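# Unload three sand cores from mould onto plywood

## Task

Remove three sand cores from the mould: the elongated core with the rounded nose, plus the two upright bladed cores sitting in the mould half on the robot's right side. Set all three down on the plywood boards next to the mould and release them. The remaining two cores must stay upright in the mould.

## Robot and tools

Robot: two six-joint arms, left_arm and right_arm, each ending in a parallel two-finger gripper with a wrist camera. Joint order in every row and every per-arm list: waist, shoulder, elbow, wrist pitch, wrist yaw, wrist roll. Stated ranges in radians: waist -2.618 to 3.054, shoulder 0.000 to 3.142, elbow 0.000 to 3.142, wrist pitch -1.571 to 1.571, wrist yaw -1.571 to 1.571, wrist roll -2.094 to 2.094. Real ends may differ by up to 0.059 rad; a target beyond that margin and further out than the current angle is refused, and one past the real end is clipped, sometimes reported as "joint sent to its limit".

Frame: all reported hand positions and orientations are in the scene frame, metres, origin at table-top height midway between the nominal bases, +z up, +x outward over the table, +y toward left_arm (arm names do not match image sides). Calibrated bases: left_arm (-0.041, +0.329, +0.029) m, right_arm (-0.052, -0.233, +0.005) m, both turned slightly about z. end_effector_position is the point between the finger pads, about 1 cm behind the tips; fingers point along gripper +z and open along its y. Printed poses may be off by a few centimetres, more when stretched out.

Row format (shared by execute_actions and move): one flat list of 14 numbers covering both arms, even if only one moves: left_arm's 6 joint angles then its opening, then right_arm's 6 angles then its opening. Joint numbers are absolute target angles in radians (not offsets). Opening is absolute, -1 closed to +1 fully open (pad gap 0.094 m); between the extremes the fingers go to where grip_measured reads that value. Sending 0 is a real command, so repeat an arm's current command to leave it alone.

execute_actions(actions, cameras): actions is a list of up to 15 actions; each action is a list of up to 15 rows, one per 1/30 s step; a short action repeats its final row. Per step a joint target is kept within 0.339 rad (waist, shoulder, elbow) or 2.2 rad (wrist joints) of the measured angle, and targets putting the gripper over 200 mm from where it is are scaled back, so long motions need several actions. An empty actions list returns full state and all images. cameras: list of names, ["all"], or []; an unknown name invalidates the call.

move(target, speed, blend, opening_speed, grip_force, blocking, cameras): target is one 14-number row or a list of up to 15 rows (absolute joint angles, radians), all sharing a 10 s budget. speed is rad/s for the joint with farthest to go, 0.01 to 12.57, default 0.5, one value or one per target. blend (rad) rounds corners between listed targets; 0 stops at each. opening_speed: rate of the opening command per second on the -1..+1 scale, at least 0.2; use it to close gently. grip_force: newtons per pad, 10 to 50, one value or one per arm, persists; lower forces close slowly. blocking=false returns after about 0.5 s while motion continues; a new move then replaces it. Paths do not avoid obstacles or the other arm. The result adds a move: line, e.g. done, off_target (resting more than 0.035 rad away), moving, held, fault, possibly limits=held. Neither done nor off_target tells you about contact.

wait(seconds 0 to 10, cameras): lets time pass, holding commands; a running move keeps going. stop(cameras): brakes the current move. zoom_image(camera, region [x0,y0,x1,y1] pixels, at most 504 by 504): enlarges part of the newest image of cam_head_left, cam_head_right, cam_high, cam_low, cam_left_wrist or cam_right_wrist (all 896x504). read_manual(section="licences") only gives licence text. finished_scene(scene 1 or 2) ends the scene irreversibly; call nothing after it in that reply.

Result lines: Joint positions (rad, then finger gap in m), Joint velocities (may say within noise or be absent), Joint targets (angles currently being driven toward; resend these to hold a joint), Tool commands, grip_measured (finger opening on the command scale, reads up to ~2.5 mm wide when empty and a bit narrow on a squeezed part), end-effector pose, joint torques (N m, include gravity, offset and noisy, joints 1 to 3 wrap at ±28), step readings for action calls, motor temperatures, and "joint command not followed" when the clearance check altered targets. Grip force jumps to the limit once commanded about 0.06 below the touch reading; to release, command well above grip_measured.

Avoid: dropping cores or releasing them while moving; striking the mould, table or stand hard; pressing arms together or closing one gripper on the other's fingers (can fail the scene); loads on the wrist-camera cable (counts as the hand touching); anything falling off the table or being left off it; knocking over the two cores that must stay. Motors heat when holding loads, reaching far or pushing into unreachable poses: MOTOR HOT at 75 °C, arm folds and idles at 90 °C, drops at 100 °C. Loose objects may occasionally be nudged by outside pushes. Slow, smooth motion with little effort is preferred.

Each tool is called after "Emit:" as name([rows], argument=value, ...), one row to a line, values as JSON.

## Session

Emit:
move(target=[-0.311,1.602,1.779,-1.177,0,-0.335,1,0.291,1.9,2.091,-1.159,0.129,0.204,1], speed=0.9, cameras=["all"])

Scene clock: 2.57 s.
left_arm: end_effector_position=(+0.3289, +0.2010, +0.2933) grip_measured=+1.000 end_effector_quat_wxyz=(+0.264, -0.007, +0.961, -0.087) | right_arm: end_effector_position=(+0.4125, -0.1419, +0.2655) grip_measured=+1.000 end_effector_quat_wxyz=(+0.299, +0.006, +0.954, +0.003)
Joint positions: left_arm=[-0.315 1.595 1.749 -1.163 -0.014 -0.348 0.094] | right_arm=[0.295 1.893 2.064 -1.15 0.137 0.216 0.094]
Joint torques (N m): left_arm=[0.31 -5.83 10.35 1.31 0.18 0.13] | right_arm=[0.01 -9.91 7.94 1.24 -0.05 -0.23]
Motor temperatures (°C): left_arm=[23 35 36 29 22 22 25] | right_arm=[25 34 31 30 21 24 21]
Heat: left arm: 36 °C; right arm: 34 °C.
Joint targets: left_arm=[-0.311 1.602 1.779 -1.177 0.000 -0.335] | right_arm=[0.291 1.900 2.091 -1.159 0.129 0.204]
move: done

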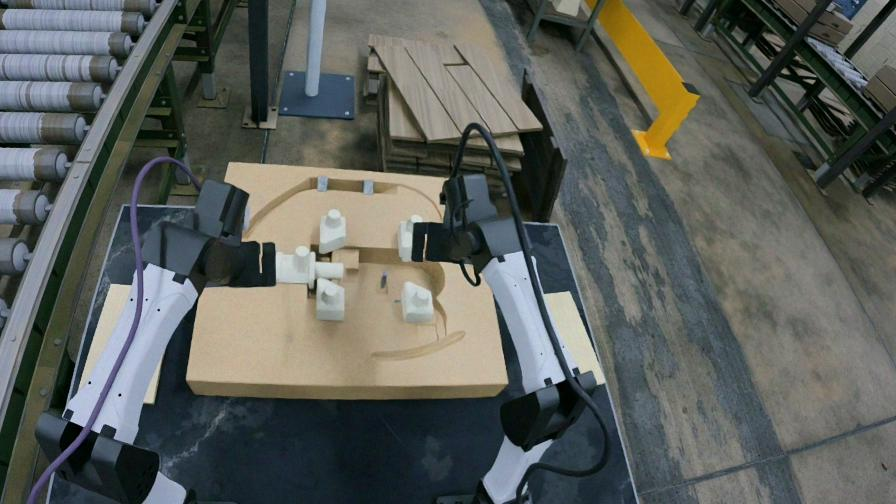

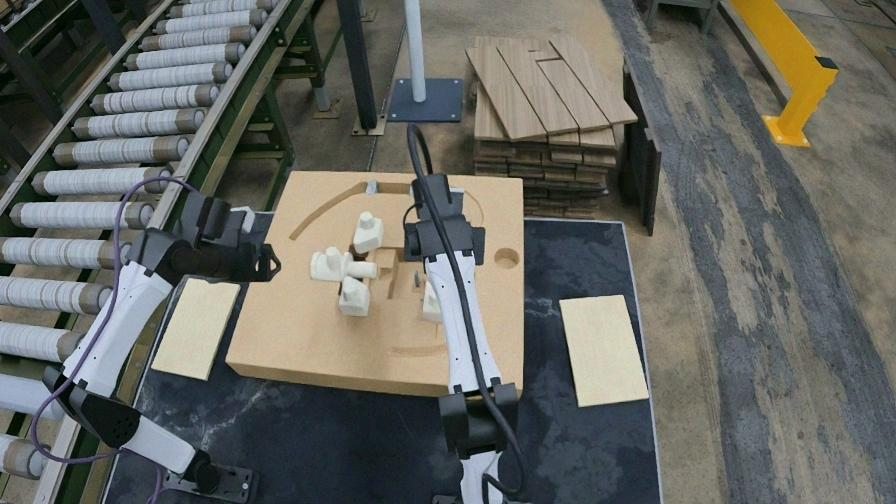

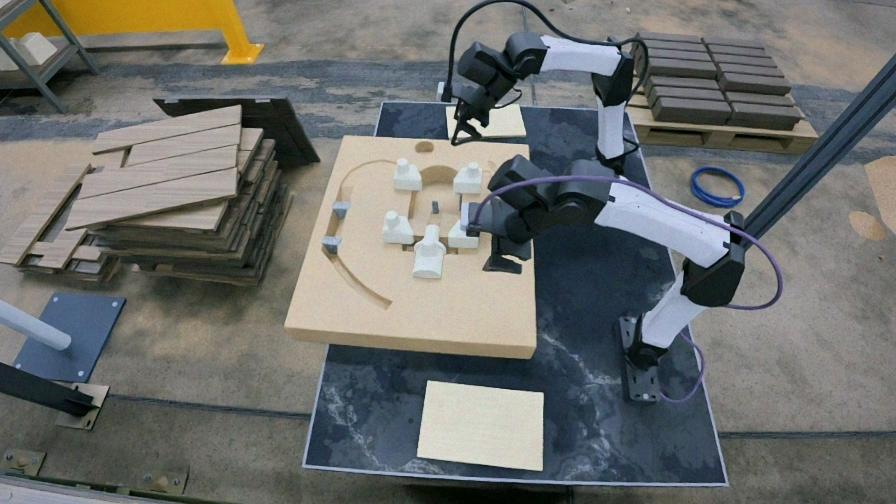

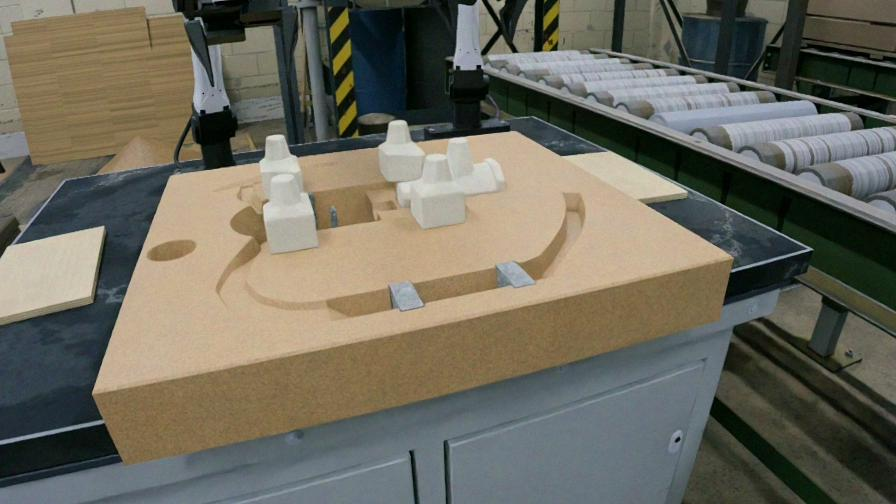

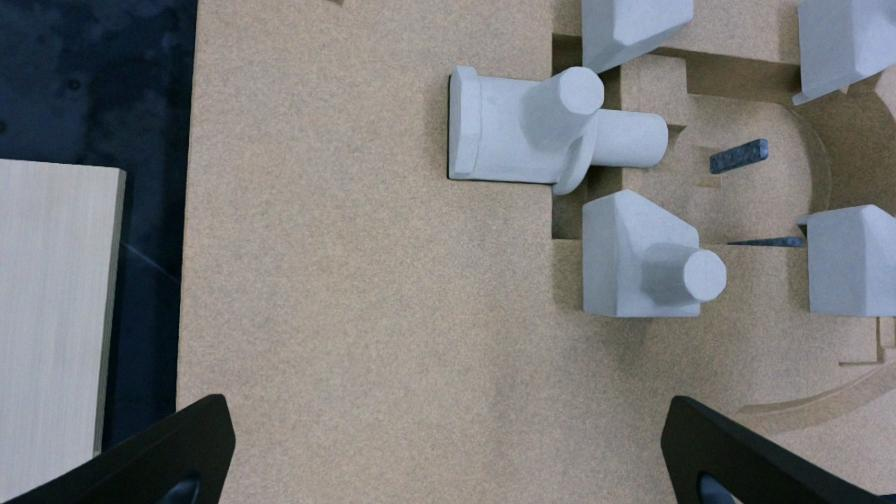

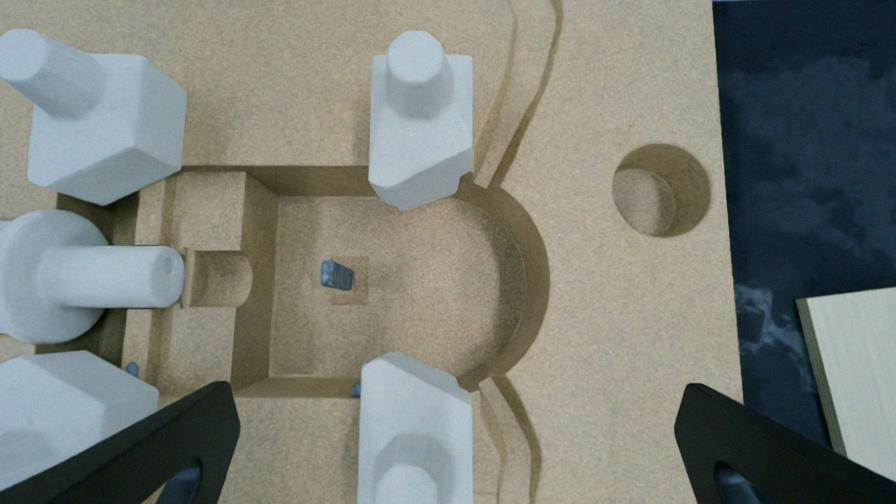

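Emit:
move(target=[-0.206,2.067,1.895,-0.638,0.676,0.581,0.3,0.337,1.944,2.057,-1.33,0.111,0.292,1], speed=0.9, opening_speed=1, grip_force=[50,25], cameras=["cam_left_wrist","cam_right_wrist"])

Scene clock: 42.10 s.
left_arm: end_effector_position=(+0.4565, +0.1012, +0.2297) grip_measured=+0.302 end_effector_quat_wxyz=(+0.383, +0.449, +0.770, -0.243) | right_arm: end_effector_position=(+0.3771, -0.1312, +0.2297) grip_measured=+1.000 end_effector_quat_wxyz=(+0.200, +0.010, +0.980, -0.005)
Joint positions: left_arm=[-0.209 2.058 1.865 -0.648 0.66 0.564 0.061] | right_arm=[0.332 1.929 2.064 -1.32 0.122 0.278 0.094]
Joint torques (N m): left_arm=[0.16 -10.06 11.03 1.61 0.51 0.2] | right_arm=[0.9 -9.26 5.34 0.9 -0.06 0.06]
Motor temperatures (°C): left_arm=[23 39 41 31 22 22 25] | right_arm=[25 39 35 32 21 24 21]
Heat: left arm: 41 °C; right arm: 39 °C.
Joint targets: left_arm=[-0.206 2.067 1.895 -0.638 0.676 0.581] | right_arm=[0.337 1.944 2.057 -1.330 0.111 0.292]
grip_force (N): 50, 25
move: done
Images, in order (width x height): cam_left_wrist 896x504, cam_right_wrist 896x504.

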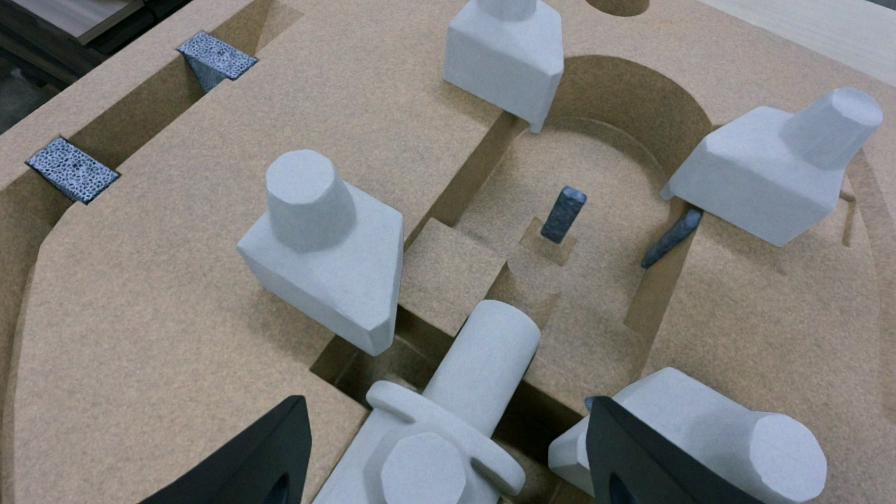

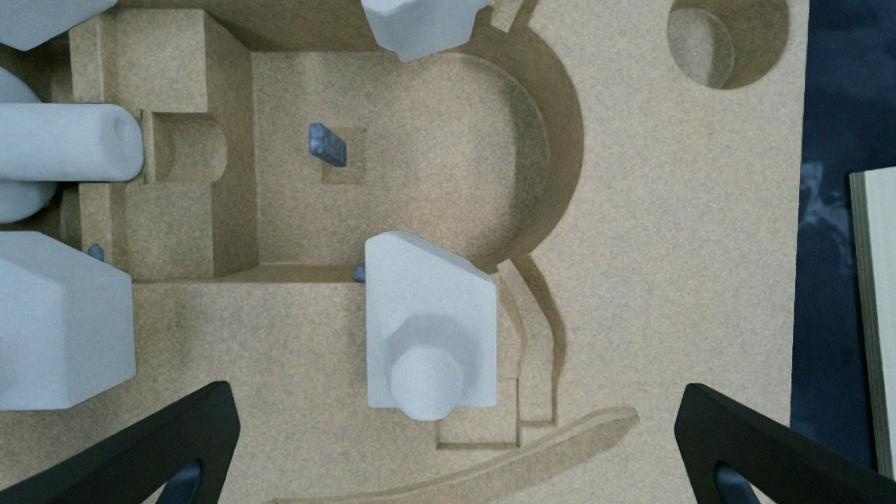

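Emit:
move([
  [-0.203,2.108,1.595,-0.292,0.676,0.581,0.3,0.315,2.187,2.087,-1.403,0.0194,0.277,1],
  [-0.203,2.108,1.595,-0.292,0.676,0.581,-0.8,0.315,2.187,2.087,-1.403,0.0194,0.277,-0.2],
], speed=0.35, opening_speed=0.5, cameras=["cam_left_wrist","cam_right_wrist"])

Scene clock: 55.83 s.
left_arm: end_effector_position=(+0.4653, +0.0984, +0.1602) grip_measured=-0.299 end_effector_quat_wxyz=(+0.406, +0.454, +0.757, -0.238) | right_arm: end_effector_position=(+0.3706, -0.1214, +0.1203) grip_measured=+0.169 end_effector_quat_wxyz=(+0.035, +0.004, +0.999, -0.004)
Joint positions: left_arm=[-0.209 2.095 1.611 -0.303 0.665 0.565 0.033] | right_arm=[0.32 2.177 2.064 -1.393 0.028 0.278 0.055]
Joint torques (N m): left_arm=[0.57 -9.89 6.76 1.74 0.5 0.17] | right_arm=[-0.2 -11.81 7.41 0.36 -0.08 -0.06]
Heat: left arm: 43 °C; right arm: 40 °C.
Joint targets: left_arm=[-0.203 2.108 1.595 -0.292 0.676 0.581] | right_arm=[0.315 2.187 2.087 -1.403 0.019 0.277]
grip_force (N): 50, 25
move: done
Images, in order (width x height): cam_left_wrist 896x504, cam_right_wrist 896x504.

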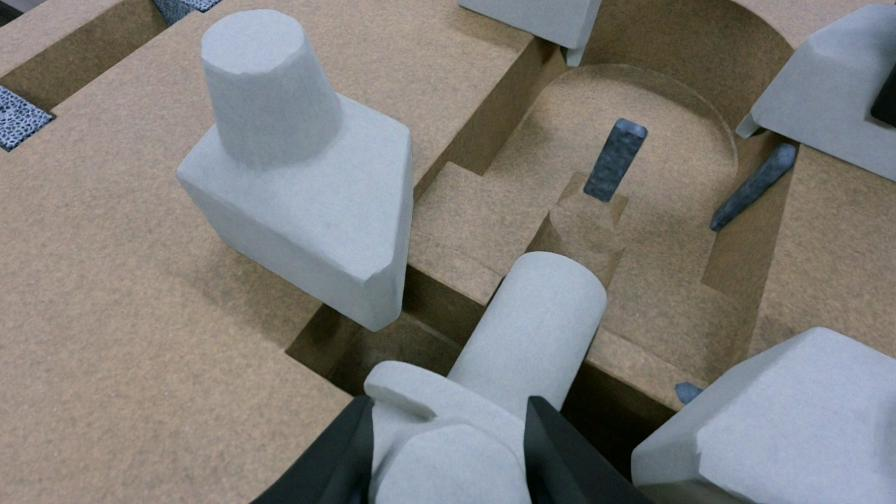

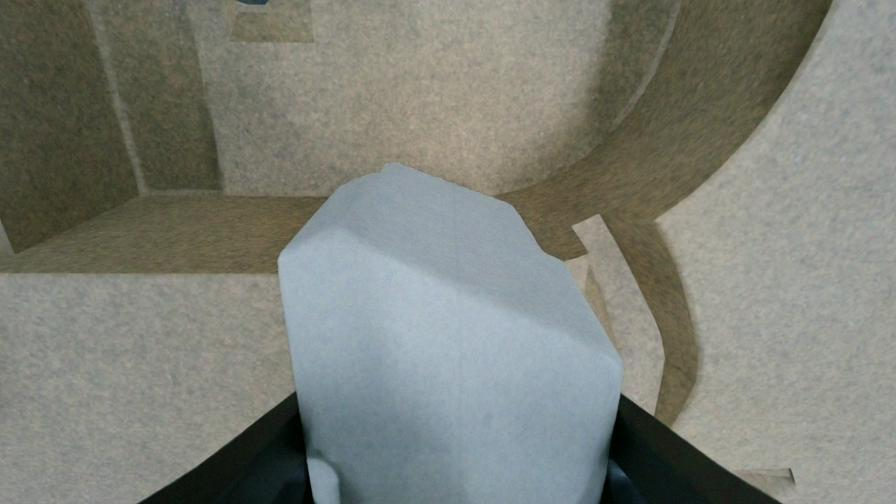

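Emit:
move([
  [-0.203,2.108,1.595,-0.292,0.676,0.581,0.3,0.315,2.187,2.087,-1.403,0.0194,0.277,-0.2],
  [-0.203,2.116,1.562,-0.256,0.676,0.581,0.3,0.337,1.92,2.075,-1.32,0.111,0.292,-0.2],
  [-0.203,2.116,1.562,-0.256,0.676,0.581,-0.8,0.337,1.92,2.075,-1.32,0.111,0.292,-0.2],
], speed=0.3, opening_speed=0.8, cameras=["cam_left_wrist","cam_low"])

Scene clock: 69.23 s.
left_arm: end_effector_position=(+0.4646, +0.0984, +0.1534) grip_measured=-0.243 end_effector_quat_wxyz=(+0.409, +0.455, +0.755, -0.237) | right_arm: end_effector_position=(+0.3706, -0.1286, +0.2111) grip_measured=+0.168 end_effector_quat_wxyz=(+0.162, +0.006, +0.987, -0.003)
Joint positions: left_arm=[-0.209 2.097 1.58 -0.263 0.666 0.565 0.036] | right_arm=[0.331 1.965 2.064 -1.36 0.095 0.278 0.055]
Joint torques (N m): left_arm=[0.44 -9.31 6.46 1.67 0.49 0.15] | right_arm=[1.01 -15.5 6.57 1.24 0.2 0.08]
Motor temperatures (°C): left_arm=[23 44 42 32 22 22 26] | right_arm=[25 41 35 30 21 24 22]
Heat: left arm: 44 °C; right arm: 41 °C.
Joint targets: left_arm=[-0.203 2.116 1.562 -0.256 0.676 0.581] | right_arm=[0.337 1.920 2.075 -1.320 0.111 0.292]
grip_force (N): 50, 25
move: off_target (right_arm); right_arm: the shoulder is farthest, 0.045 rad from its target
Images, in order (width x height): cam_low 896x504, cam_left_wrist 896x504.

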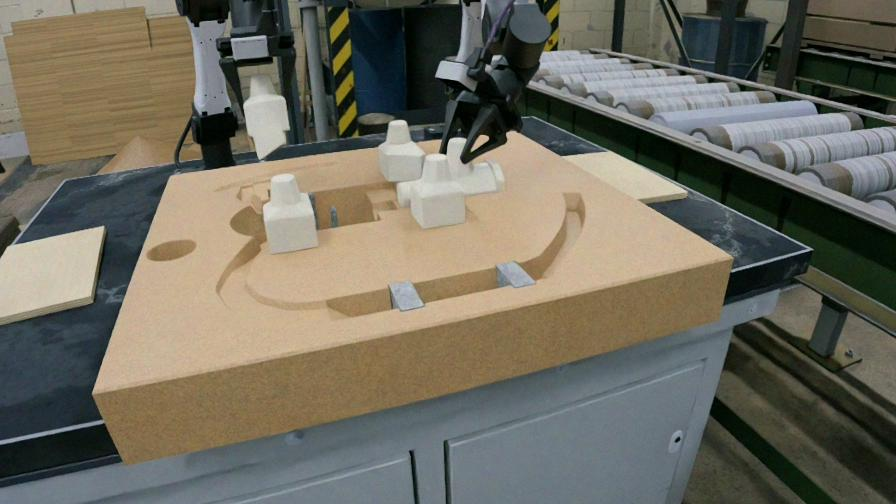

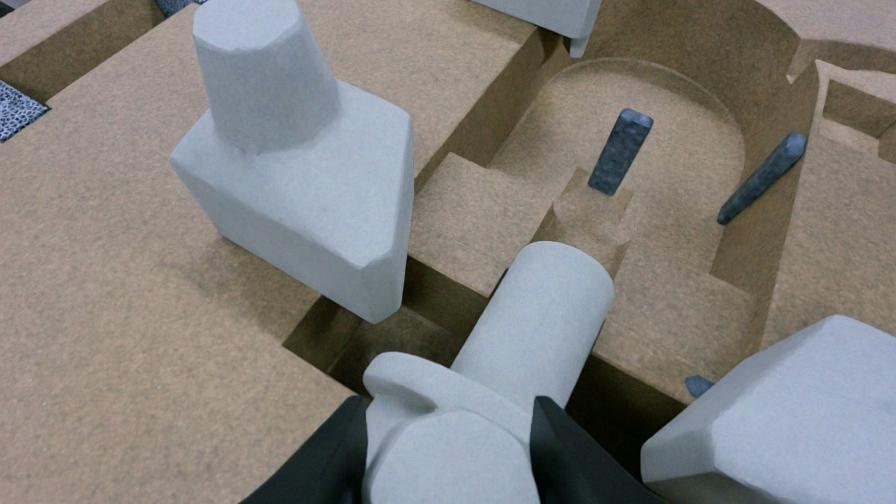

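Emit:
move([
  [-0.203,2.068,1.72,-0.46,0.676,0.581,-0.8,0.337,1.92,2.075,-1.32,0.111,0.292,-0.2],
  [-0.203,1.97,1.99,-0.6,0.676,0.581,-0.8,0.337,1.9,2.075,-1.3,0.111,0.292,-0.2],
  [-0.1,1.80,1.78,-0.56,0.6,0.5,-0.8,-0.795,1.78,1.42,-0.2,-0.716,-0.495,-0.2],
  [0.405,1.25,0.85,-0.02,0,0,-0.8,-0.813,2.05,1.006,0.82,-0.836,-0.25,-0.2],
], speed=[0.18,0.22,0.6,0.6], blend=[0.03,0.03,0.1,0], cameras=["all"])

Scene clock: 94.20 s.
left_arm: end_effector_position=(+0.3461, +0.4791, +0.2506) grip_measured=-0.798 end_effector_quat_wxyz=(+0.531, -0.149, +0.829, +0.097) | right_arm: end_effector_position=(+0.3715, -0.5280, +0.1099) grip_measured=+0.168 end_effector_quat_wxyz=(+0.628, -0.005, +0.778, -0.015)
Joint positions: left_arm=[0.402 1.267 0.868 -0.032 0.019 0.011 0.009] | right_arm=[-0.807 2.053 0.999 0.742 -0.814 -0.26 0.055]
Joint torques (N m): left_arm=[0.2 -6.02 7.08 2.18 -0.12 -0.1] | right_arm=[-0.27 -11.58 5.86 2.36 -0.44 0.02]
Heat: left arm: 48 °C; right arm: 45 °C.
Joint targets: left_arm=[0.405 1.250 0.850 -0.020 0.000 0.000] | right_arm=[-0.813 2.050 1.006 0.820 -0.836 -0.250]
grip_force (N): 50, 25
move: off_target (right_arm); right_arm: the wrist pitch is farthest, 0.078 rad from its target

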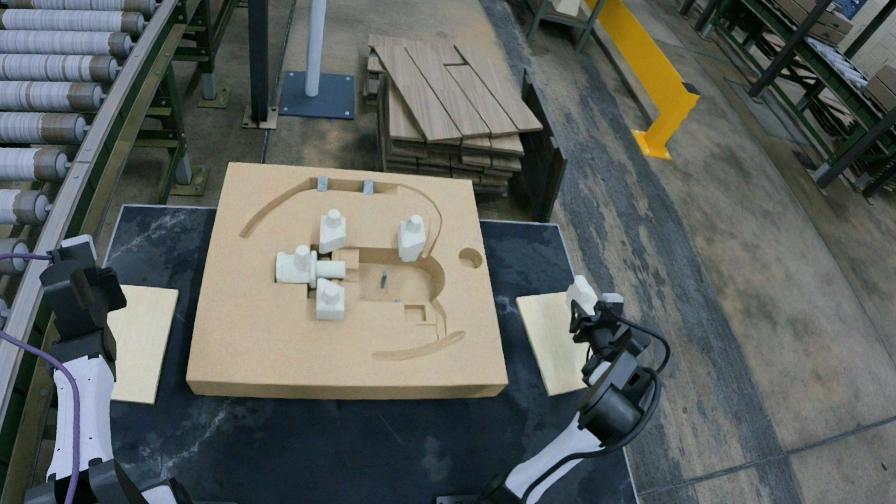

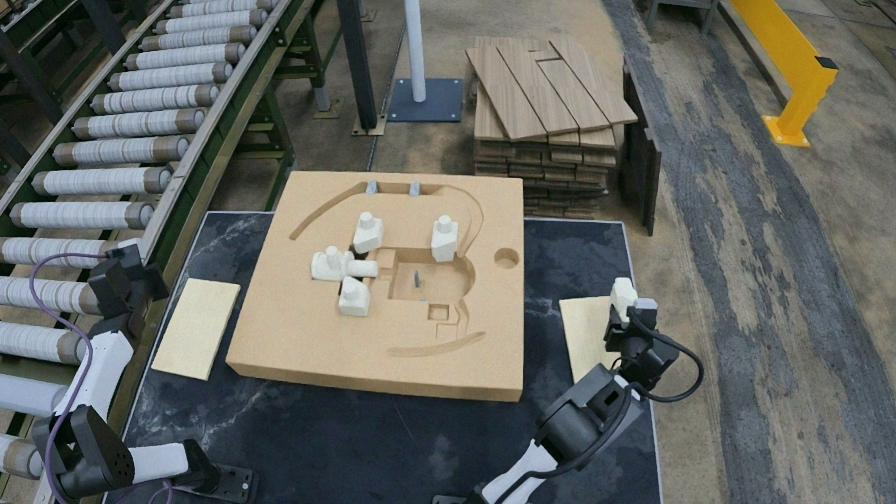

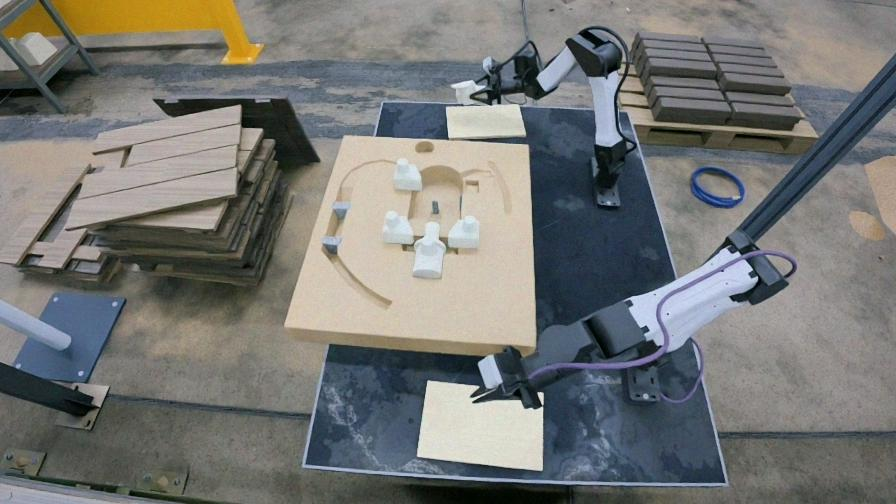

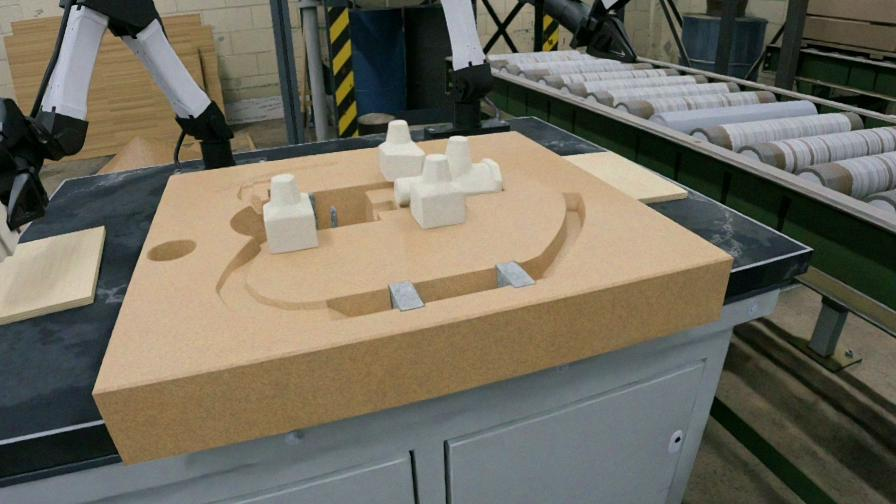

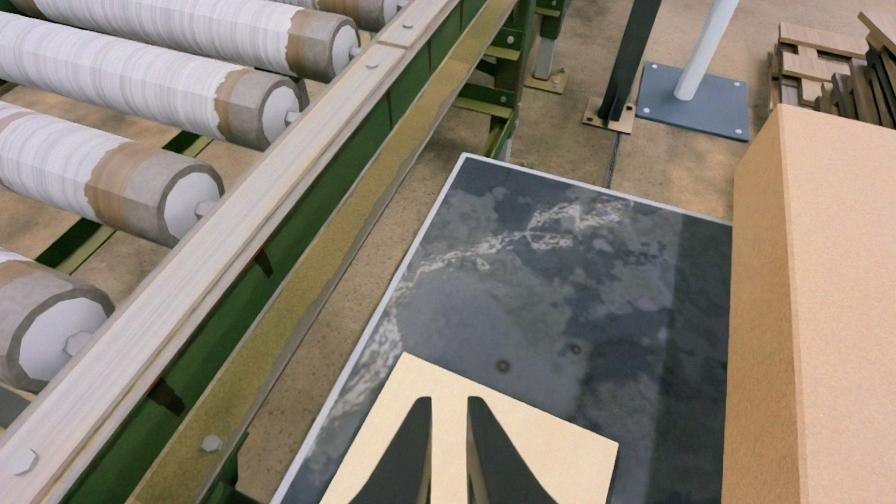

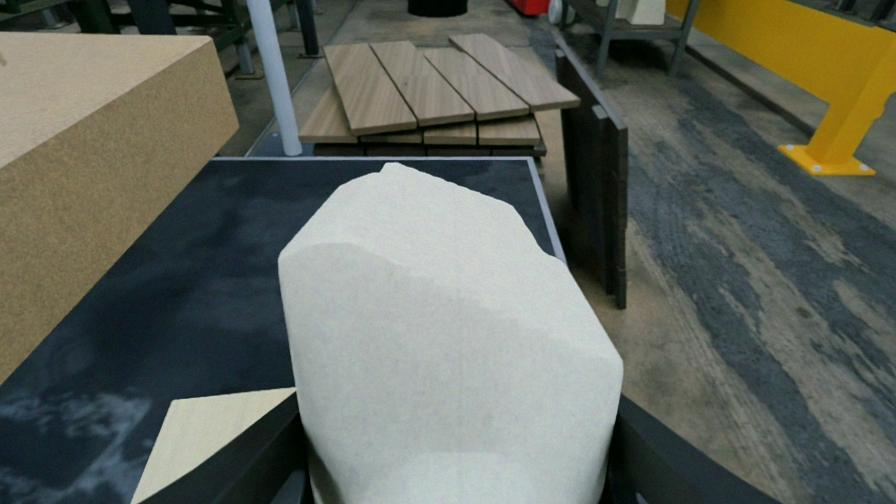

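Emit:
move([
  [-0.203,2.07,1.895,-0.638,0.676,0.581,0.3,-0.813,2.29,0.995,1.04,-0.836,-0.25,-0.2],
  [-0.203,2.12,1.542,-0.234,0.676,0.581,0.3,-0.813,2.352,1.0,1.10,-0.836,-0.25,-0.2],
], speed=[0.55,0.25], opening_speed=0.8, grip_force=[50,10], cameras=["cam_high","cam_low","cam_left_wrist"])

Emit:
zoom_image(camera="cam_high", region=[430, 60, 560, 150])

Emit:
zoom_image(camera="cam_low", region=[350, 60, 520, 240])

Scene clock: 108.80 s.
left_arm: end_effector_position=(+0.4615, +0.0991, +0.1456) grip_measured=+0.299 end_effector_quat_wxyz=(+0.404, +0.454, +0.757, -0.242) | right_arm: end_effector_position=(+0.3753, -0.5278, +0.0505) grip_measured=+0.170 end_effector_quat_wxyz=(+0.658, -0.036, +0.752, -0.026)
Joint positions: left_arm=[-0.207 2.101 1.56 -0.253 0.674 0.565 0.061] | right_arm=[-0.811 2.321 0.995 1.121 -0.858 -0.243 0.055]
Joint torques (N m): left_arm=[0.27 -9.22 6.46 1.81 0.39 0.17] | right_arm=[-0.05 -9.05 4.56 1.51 0.11 -0.13]
Motor temperatures (°C): left_arm=[23 46 42 35 22 22 26] | right_arm=[25 46 35 37 21 24 22]
Heat: left arm: 46 °C; right arm: 46 °C.
Joint targets: left_arm=[-0.203 2.120 1.542 -0.234 0.676 0.581] | right_arm=[-0.813 2.352 1.000 1.100 -0.836 -0.250]
grip_force (N): 50, 10
move: done
Images, in order (width x height): cam_high 896x504, cam_low 896x504, cam_left_wrist 896x504.

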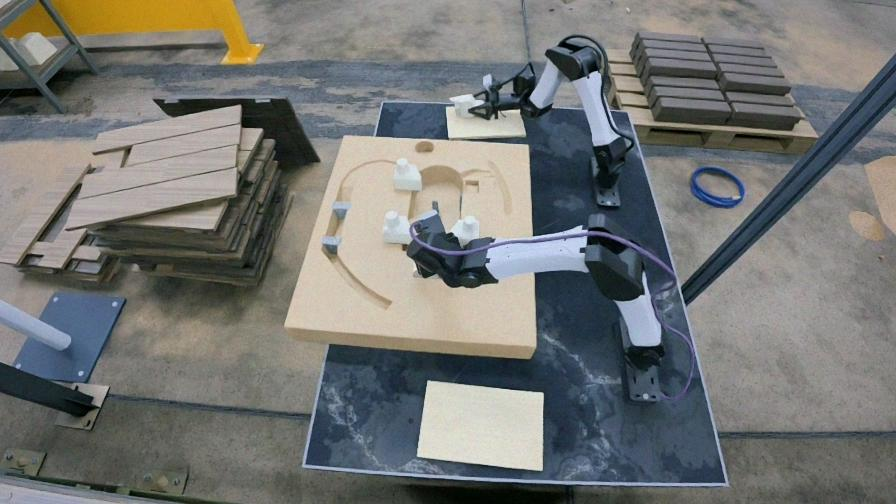

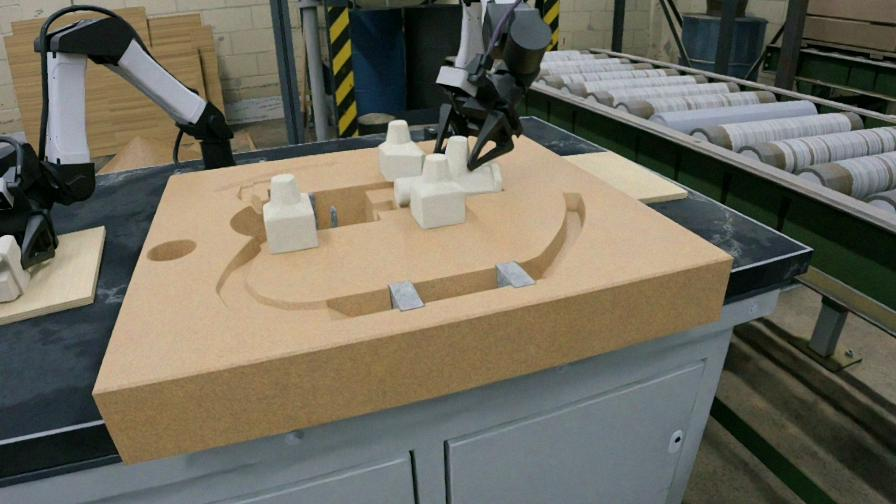

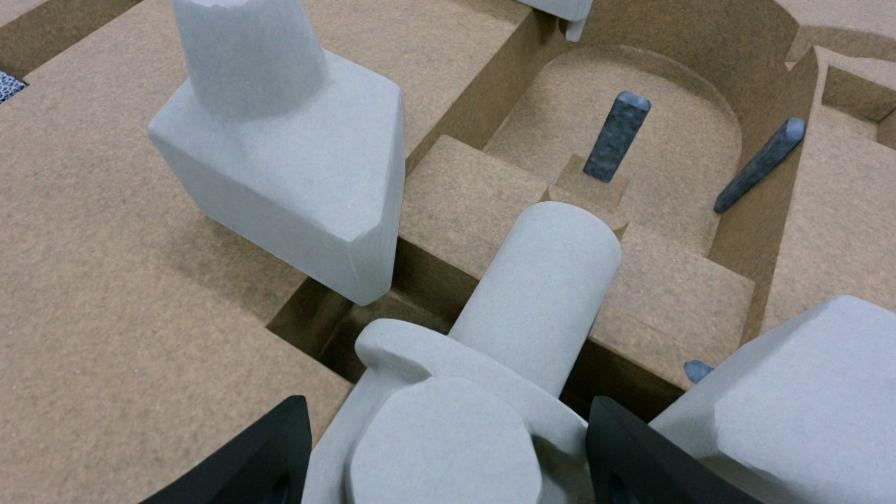

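Scaled by 3.877 from the camera's 896x504 image, which has a finer 1280x720 frame.

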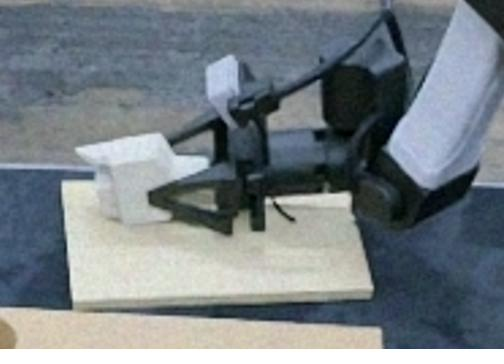

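Scaled by 2.800 from the camera's 896x504 image, which has a finer 1280x720 frame.

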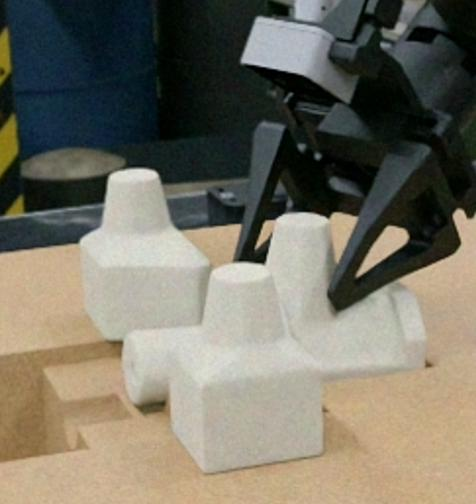

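Emit:
move([
  [-0.203,2.12,1.542,-0.234,0.676,0.581,-0.9,-0.813,2.352,1.0,1.12,-0.836,-0.25,0.185],
  [-0.203,2.068,1.727,-0.46,0.676,0.581,-0.9,-0.813,2.39,1.0,1.15,-0.836,-0.25,0.185],
  [-0.203,2.043,1.94,-0.66,0.676,0.581,-0.9,-0.813,2.39,1.0,1.15,-0.836,-0.25,0.21],
], speed=0.12, opening_speed=0.8, blend=[0,0.03,0], cameras=["cam_high","cam_low","cam_left_wrist"])

Emit:
zoom_image(camera="cam_high", region=[430, 60, 560, 150])

Scene clock: 121.53 s.
left_arm: end_effector_position=(+0.4614, +0.1173, +0.1741) grip_measured=-0.254 end_effector_quat_wxyz=(+0.332, +0.440, +0.809, -0.205) | right_arm: end_effector_position=(+0.3743, -0.5289, +0.0424) grip_measured=+0.208 end_effector_quat_wxyz=(+0.662, -0.036, +0.748, -0.032)
Joint positions: left_arm=[-0.205 2.12 1.833 -0.672 0.555 0.588 0.035] | right_arm=[-0.813 2.359 0.996 1.177 -0.853 -0.237 0.057]
Joint torques (N m): left_arm=[0.16 -17.76 17.88 1.51 1.65 -0.06] | right_arm=[0.42 -9.18 4.57 1.43 0.07 -0.23]
Heat: left arm: 49 °C; right arm: 45 °C.
Joint targets: left_arm=[-0.203 2.043 1.940 -0.660 0.676 0.581] | right_arm=[-0.813 2.390 1.000 1.150 -0.836 -0.250]
grip_force (N): 50, 10
move: off_target (left_arm); left_arm: the wrist yaw is farthest, 0.121 rad from its target
Images, in order (width x height): cam_high 896x504, cam_low 896x504, cam_left_wrist 896x504.

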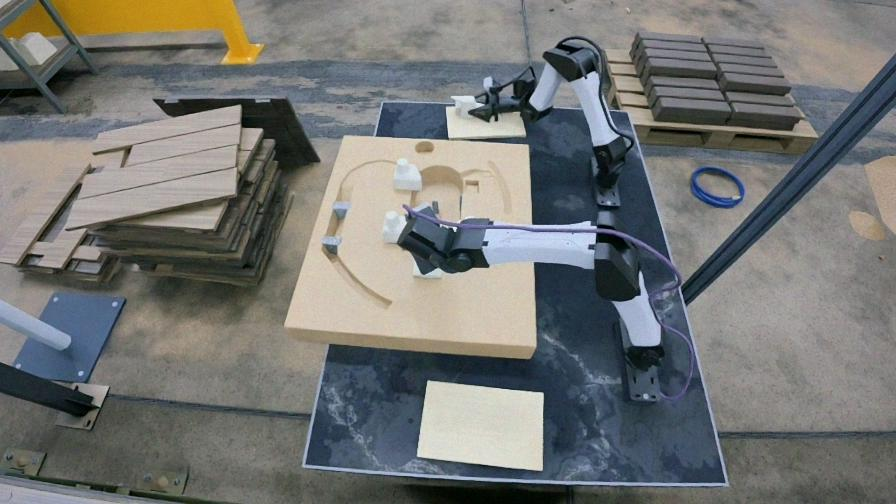

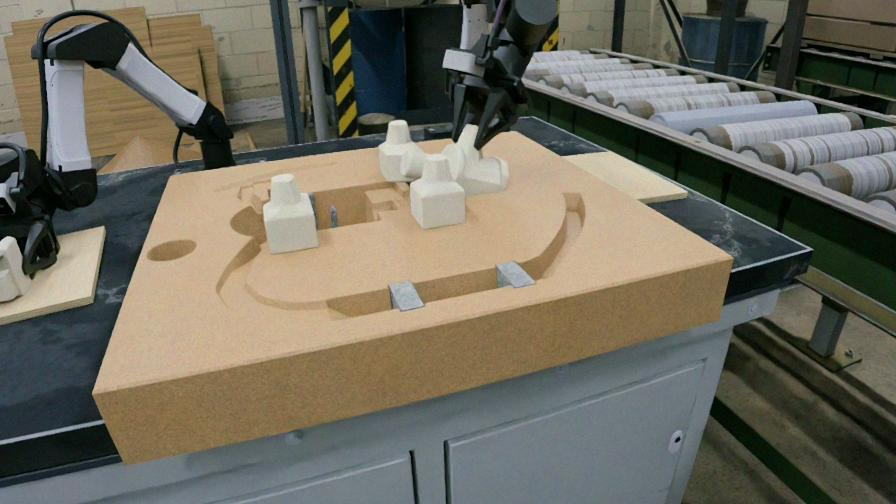

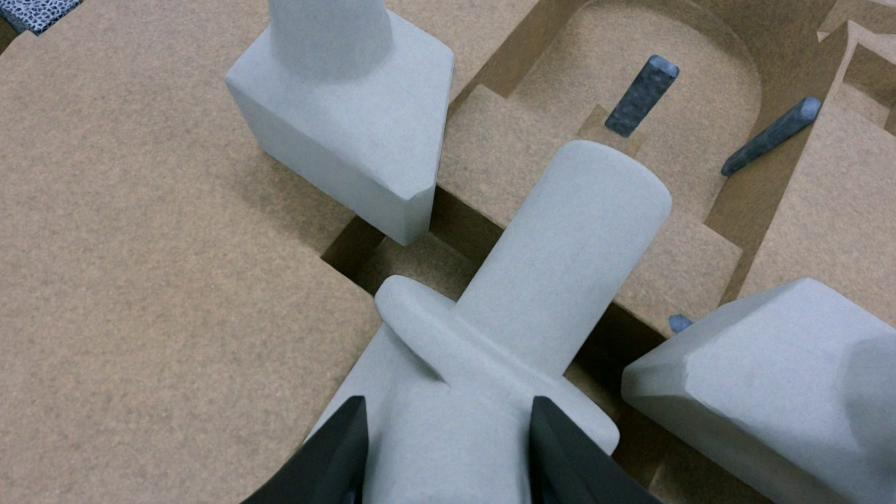

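Scaled by 3.877 from the camera's 896x504 image, which has a finer 1280x720 frame.

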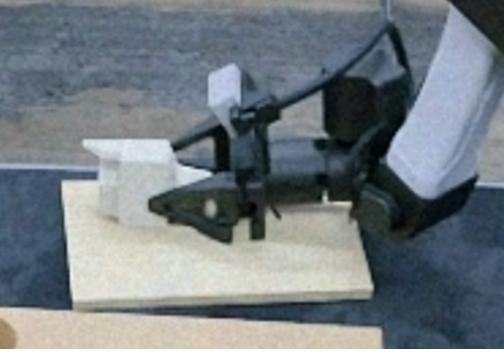

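Emit:
zoom_image(camera="cam_low", region=[370, 60, 540, 220])

Scaled by 2.965 from the camera's 896x504 image, which has a finer 1280x720 frame.

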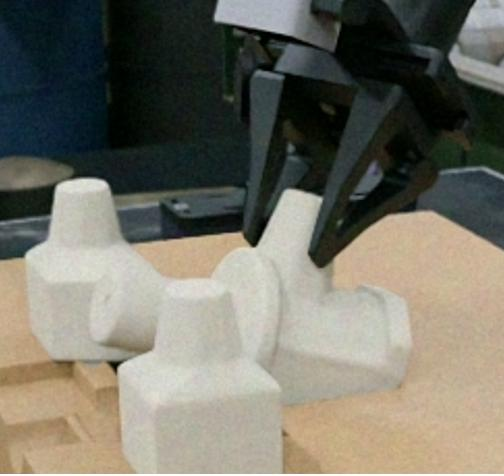

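Emit:
move([
  [-0.205,2.01,1.77,-0.38,0.74,0.57,-0.9,-0.813,2.37,0.998,1.165,-0.85,-0.24,0.21],
  [-0.205,2.0,1.79,-0.4,0.74,0.57,-0.9,-0.813,2.365,0.998,1.165,-0.85,-0.24,0.75],
], speed=0.15, opening_speed=0.5, cameras=["cam_high","cam_low","cam_left_wrist"])

Emit:
zoom_image(camera="cam_low", region=[370, 60, 540, 220])

Scene clock: 146.20 s.
left_arm: end_effector_position=(+0.4621, +0.1013, +0.1908) grip_measured=-0.267 end_effector_quat_wxyz=(+0.382, +0.450, +0.769, -0.244) | right_arm: end_effector_position=(+0.3745, -0.5292, +0.0439) grip_measured=+0.748 end_effector_quat_wxyz=(+0.664, -0.036, +0.746, -0.033)
Joint positions: left_arm=[-0.205 2.088 1.757 -0.515 0.666 0.57 0.034] | right_arm=[-0.813 2.359 0.996 1.185 -0.853 -0.234 0.082]
Joint torques (N m): left_arm=[-0.16 -18.55 11.18 2.68 1.16 0.01] | right_arm=[0.46 -11.74 4.22 1.52 -0.09 -0.13]
Motor temperatures (°C): left_arm=[23 74 52 36 25 22 27] | right_arm=[25 46 34 34 21 24 21]
Heat: left arm: 74 °C; right arm: 46 °C.
Joint targets: left_arm=[-0.205 2.000 1.790 -0.400 0.740 0.570] | right_arm=[-0.813 2.365 0.998 1.165 -0.850 -0.240]
grip_force (N): 50, 10
move: off_target (left_arm); left_arm: the wrist pitch is farthest, 0.115 rad from its target
Images, in order (width x height): cam_high 896x504, cam_low 896x504, cam_left_wrist 896x504.

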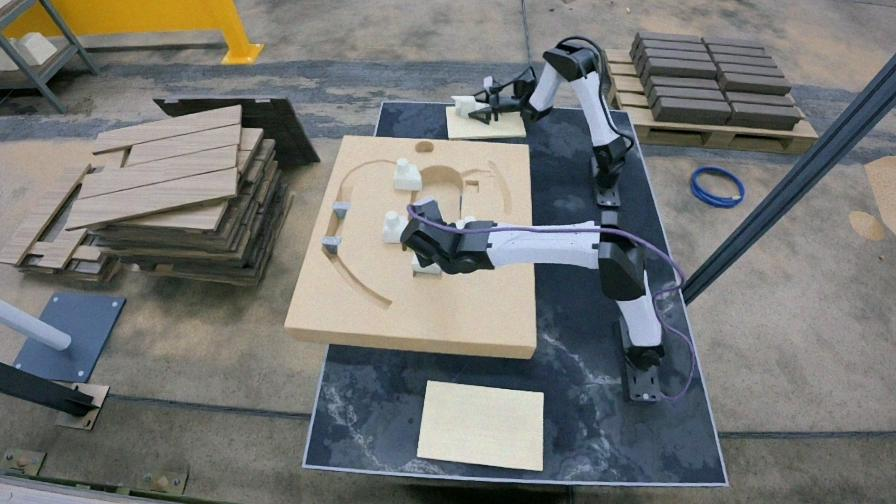

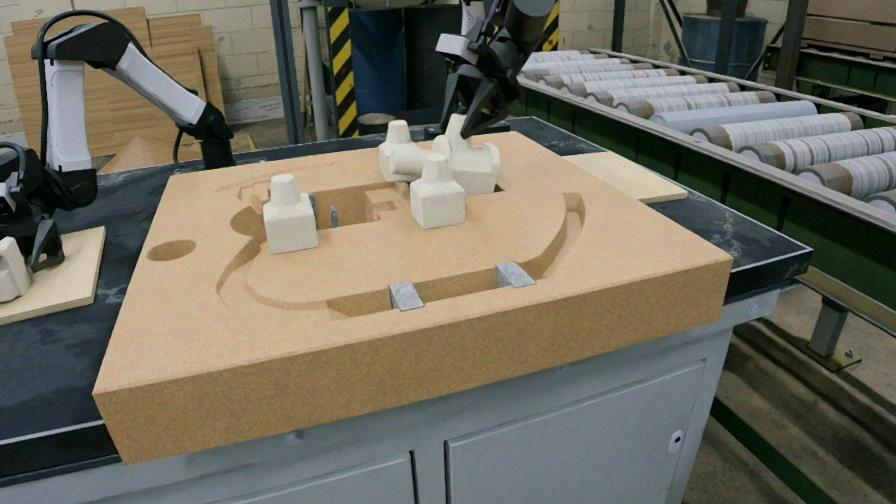

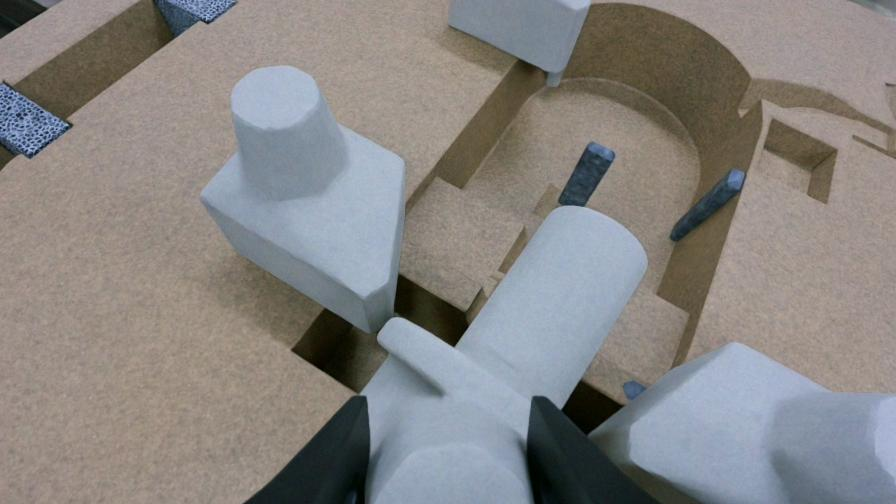

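Scaled by 2.965 from the camera's 896x504 image, which has a finer 1280x720 frame.

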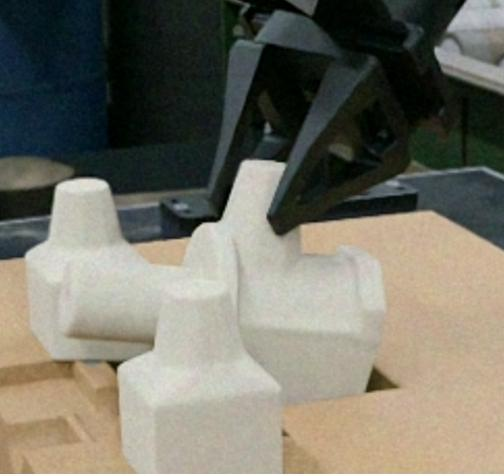

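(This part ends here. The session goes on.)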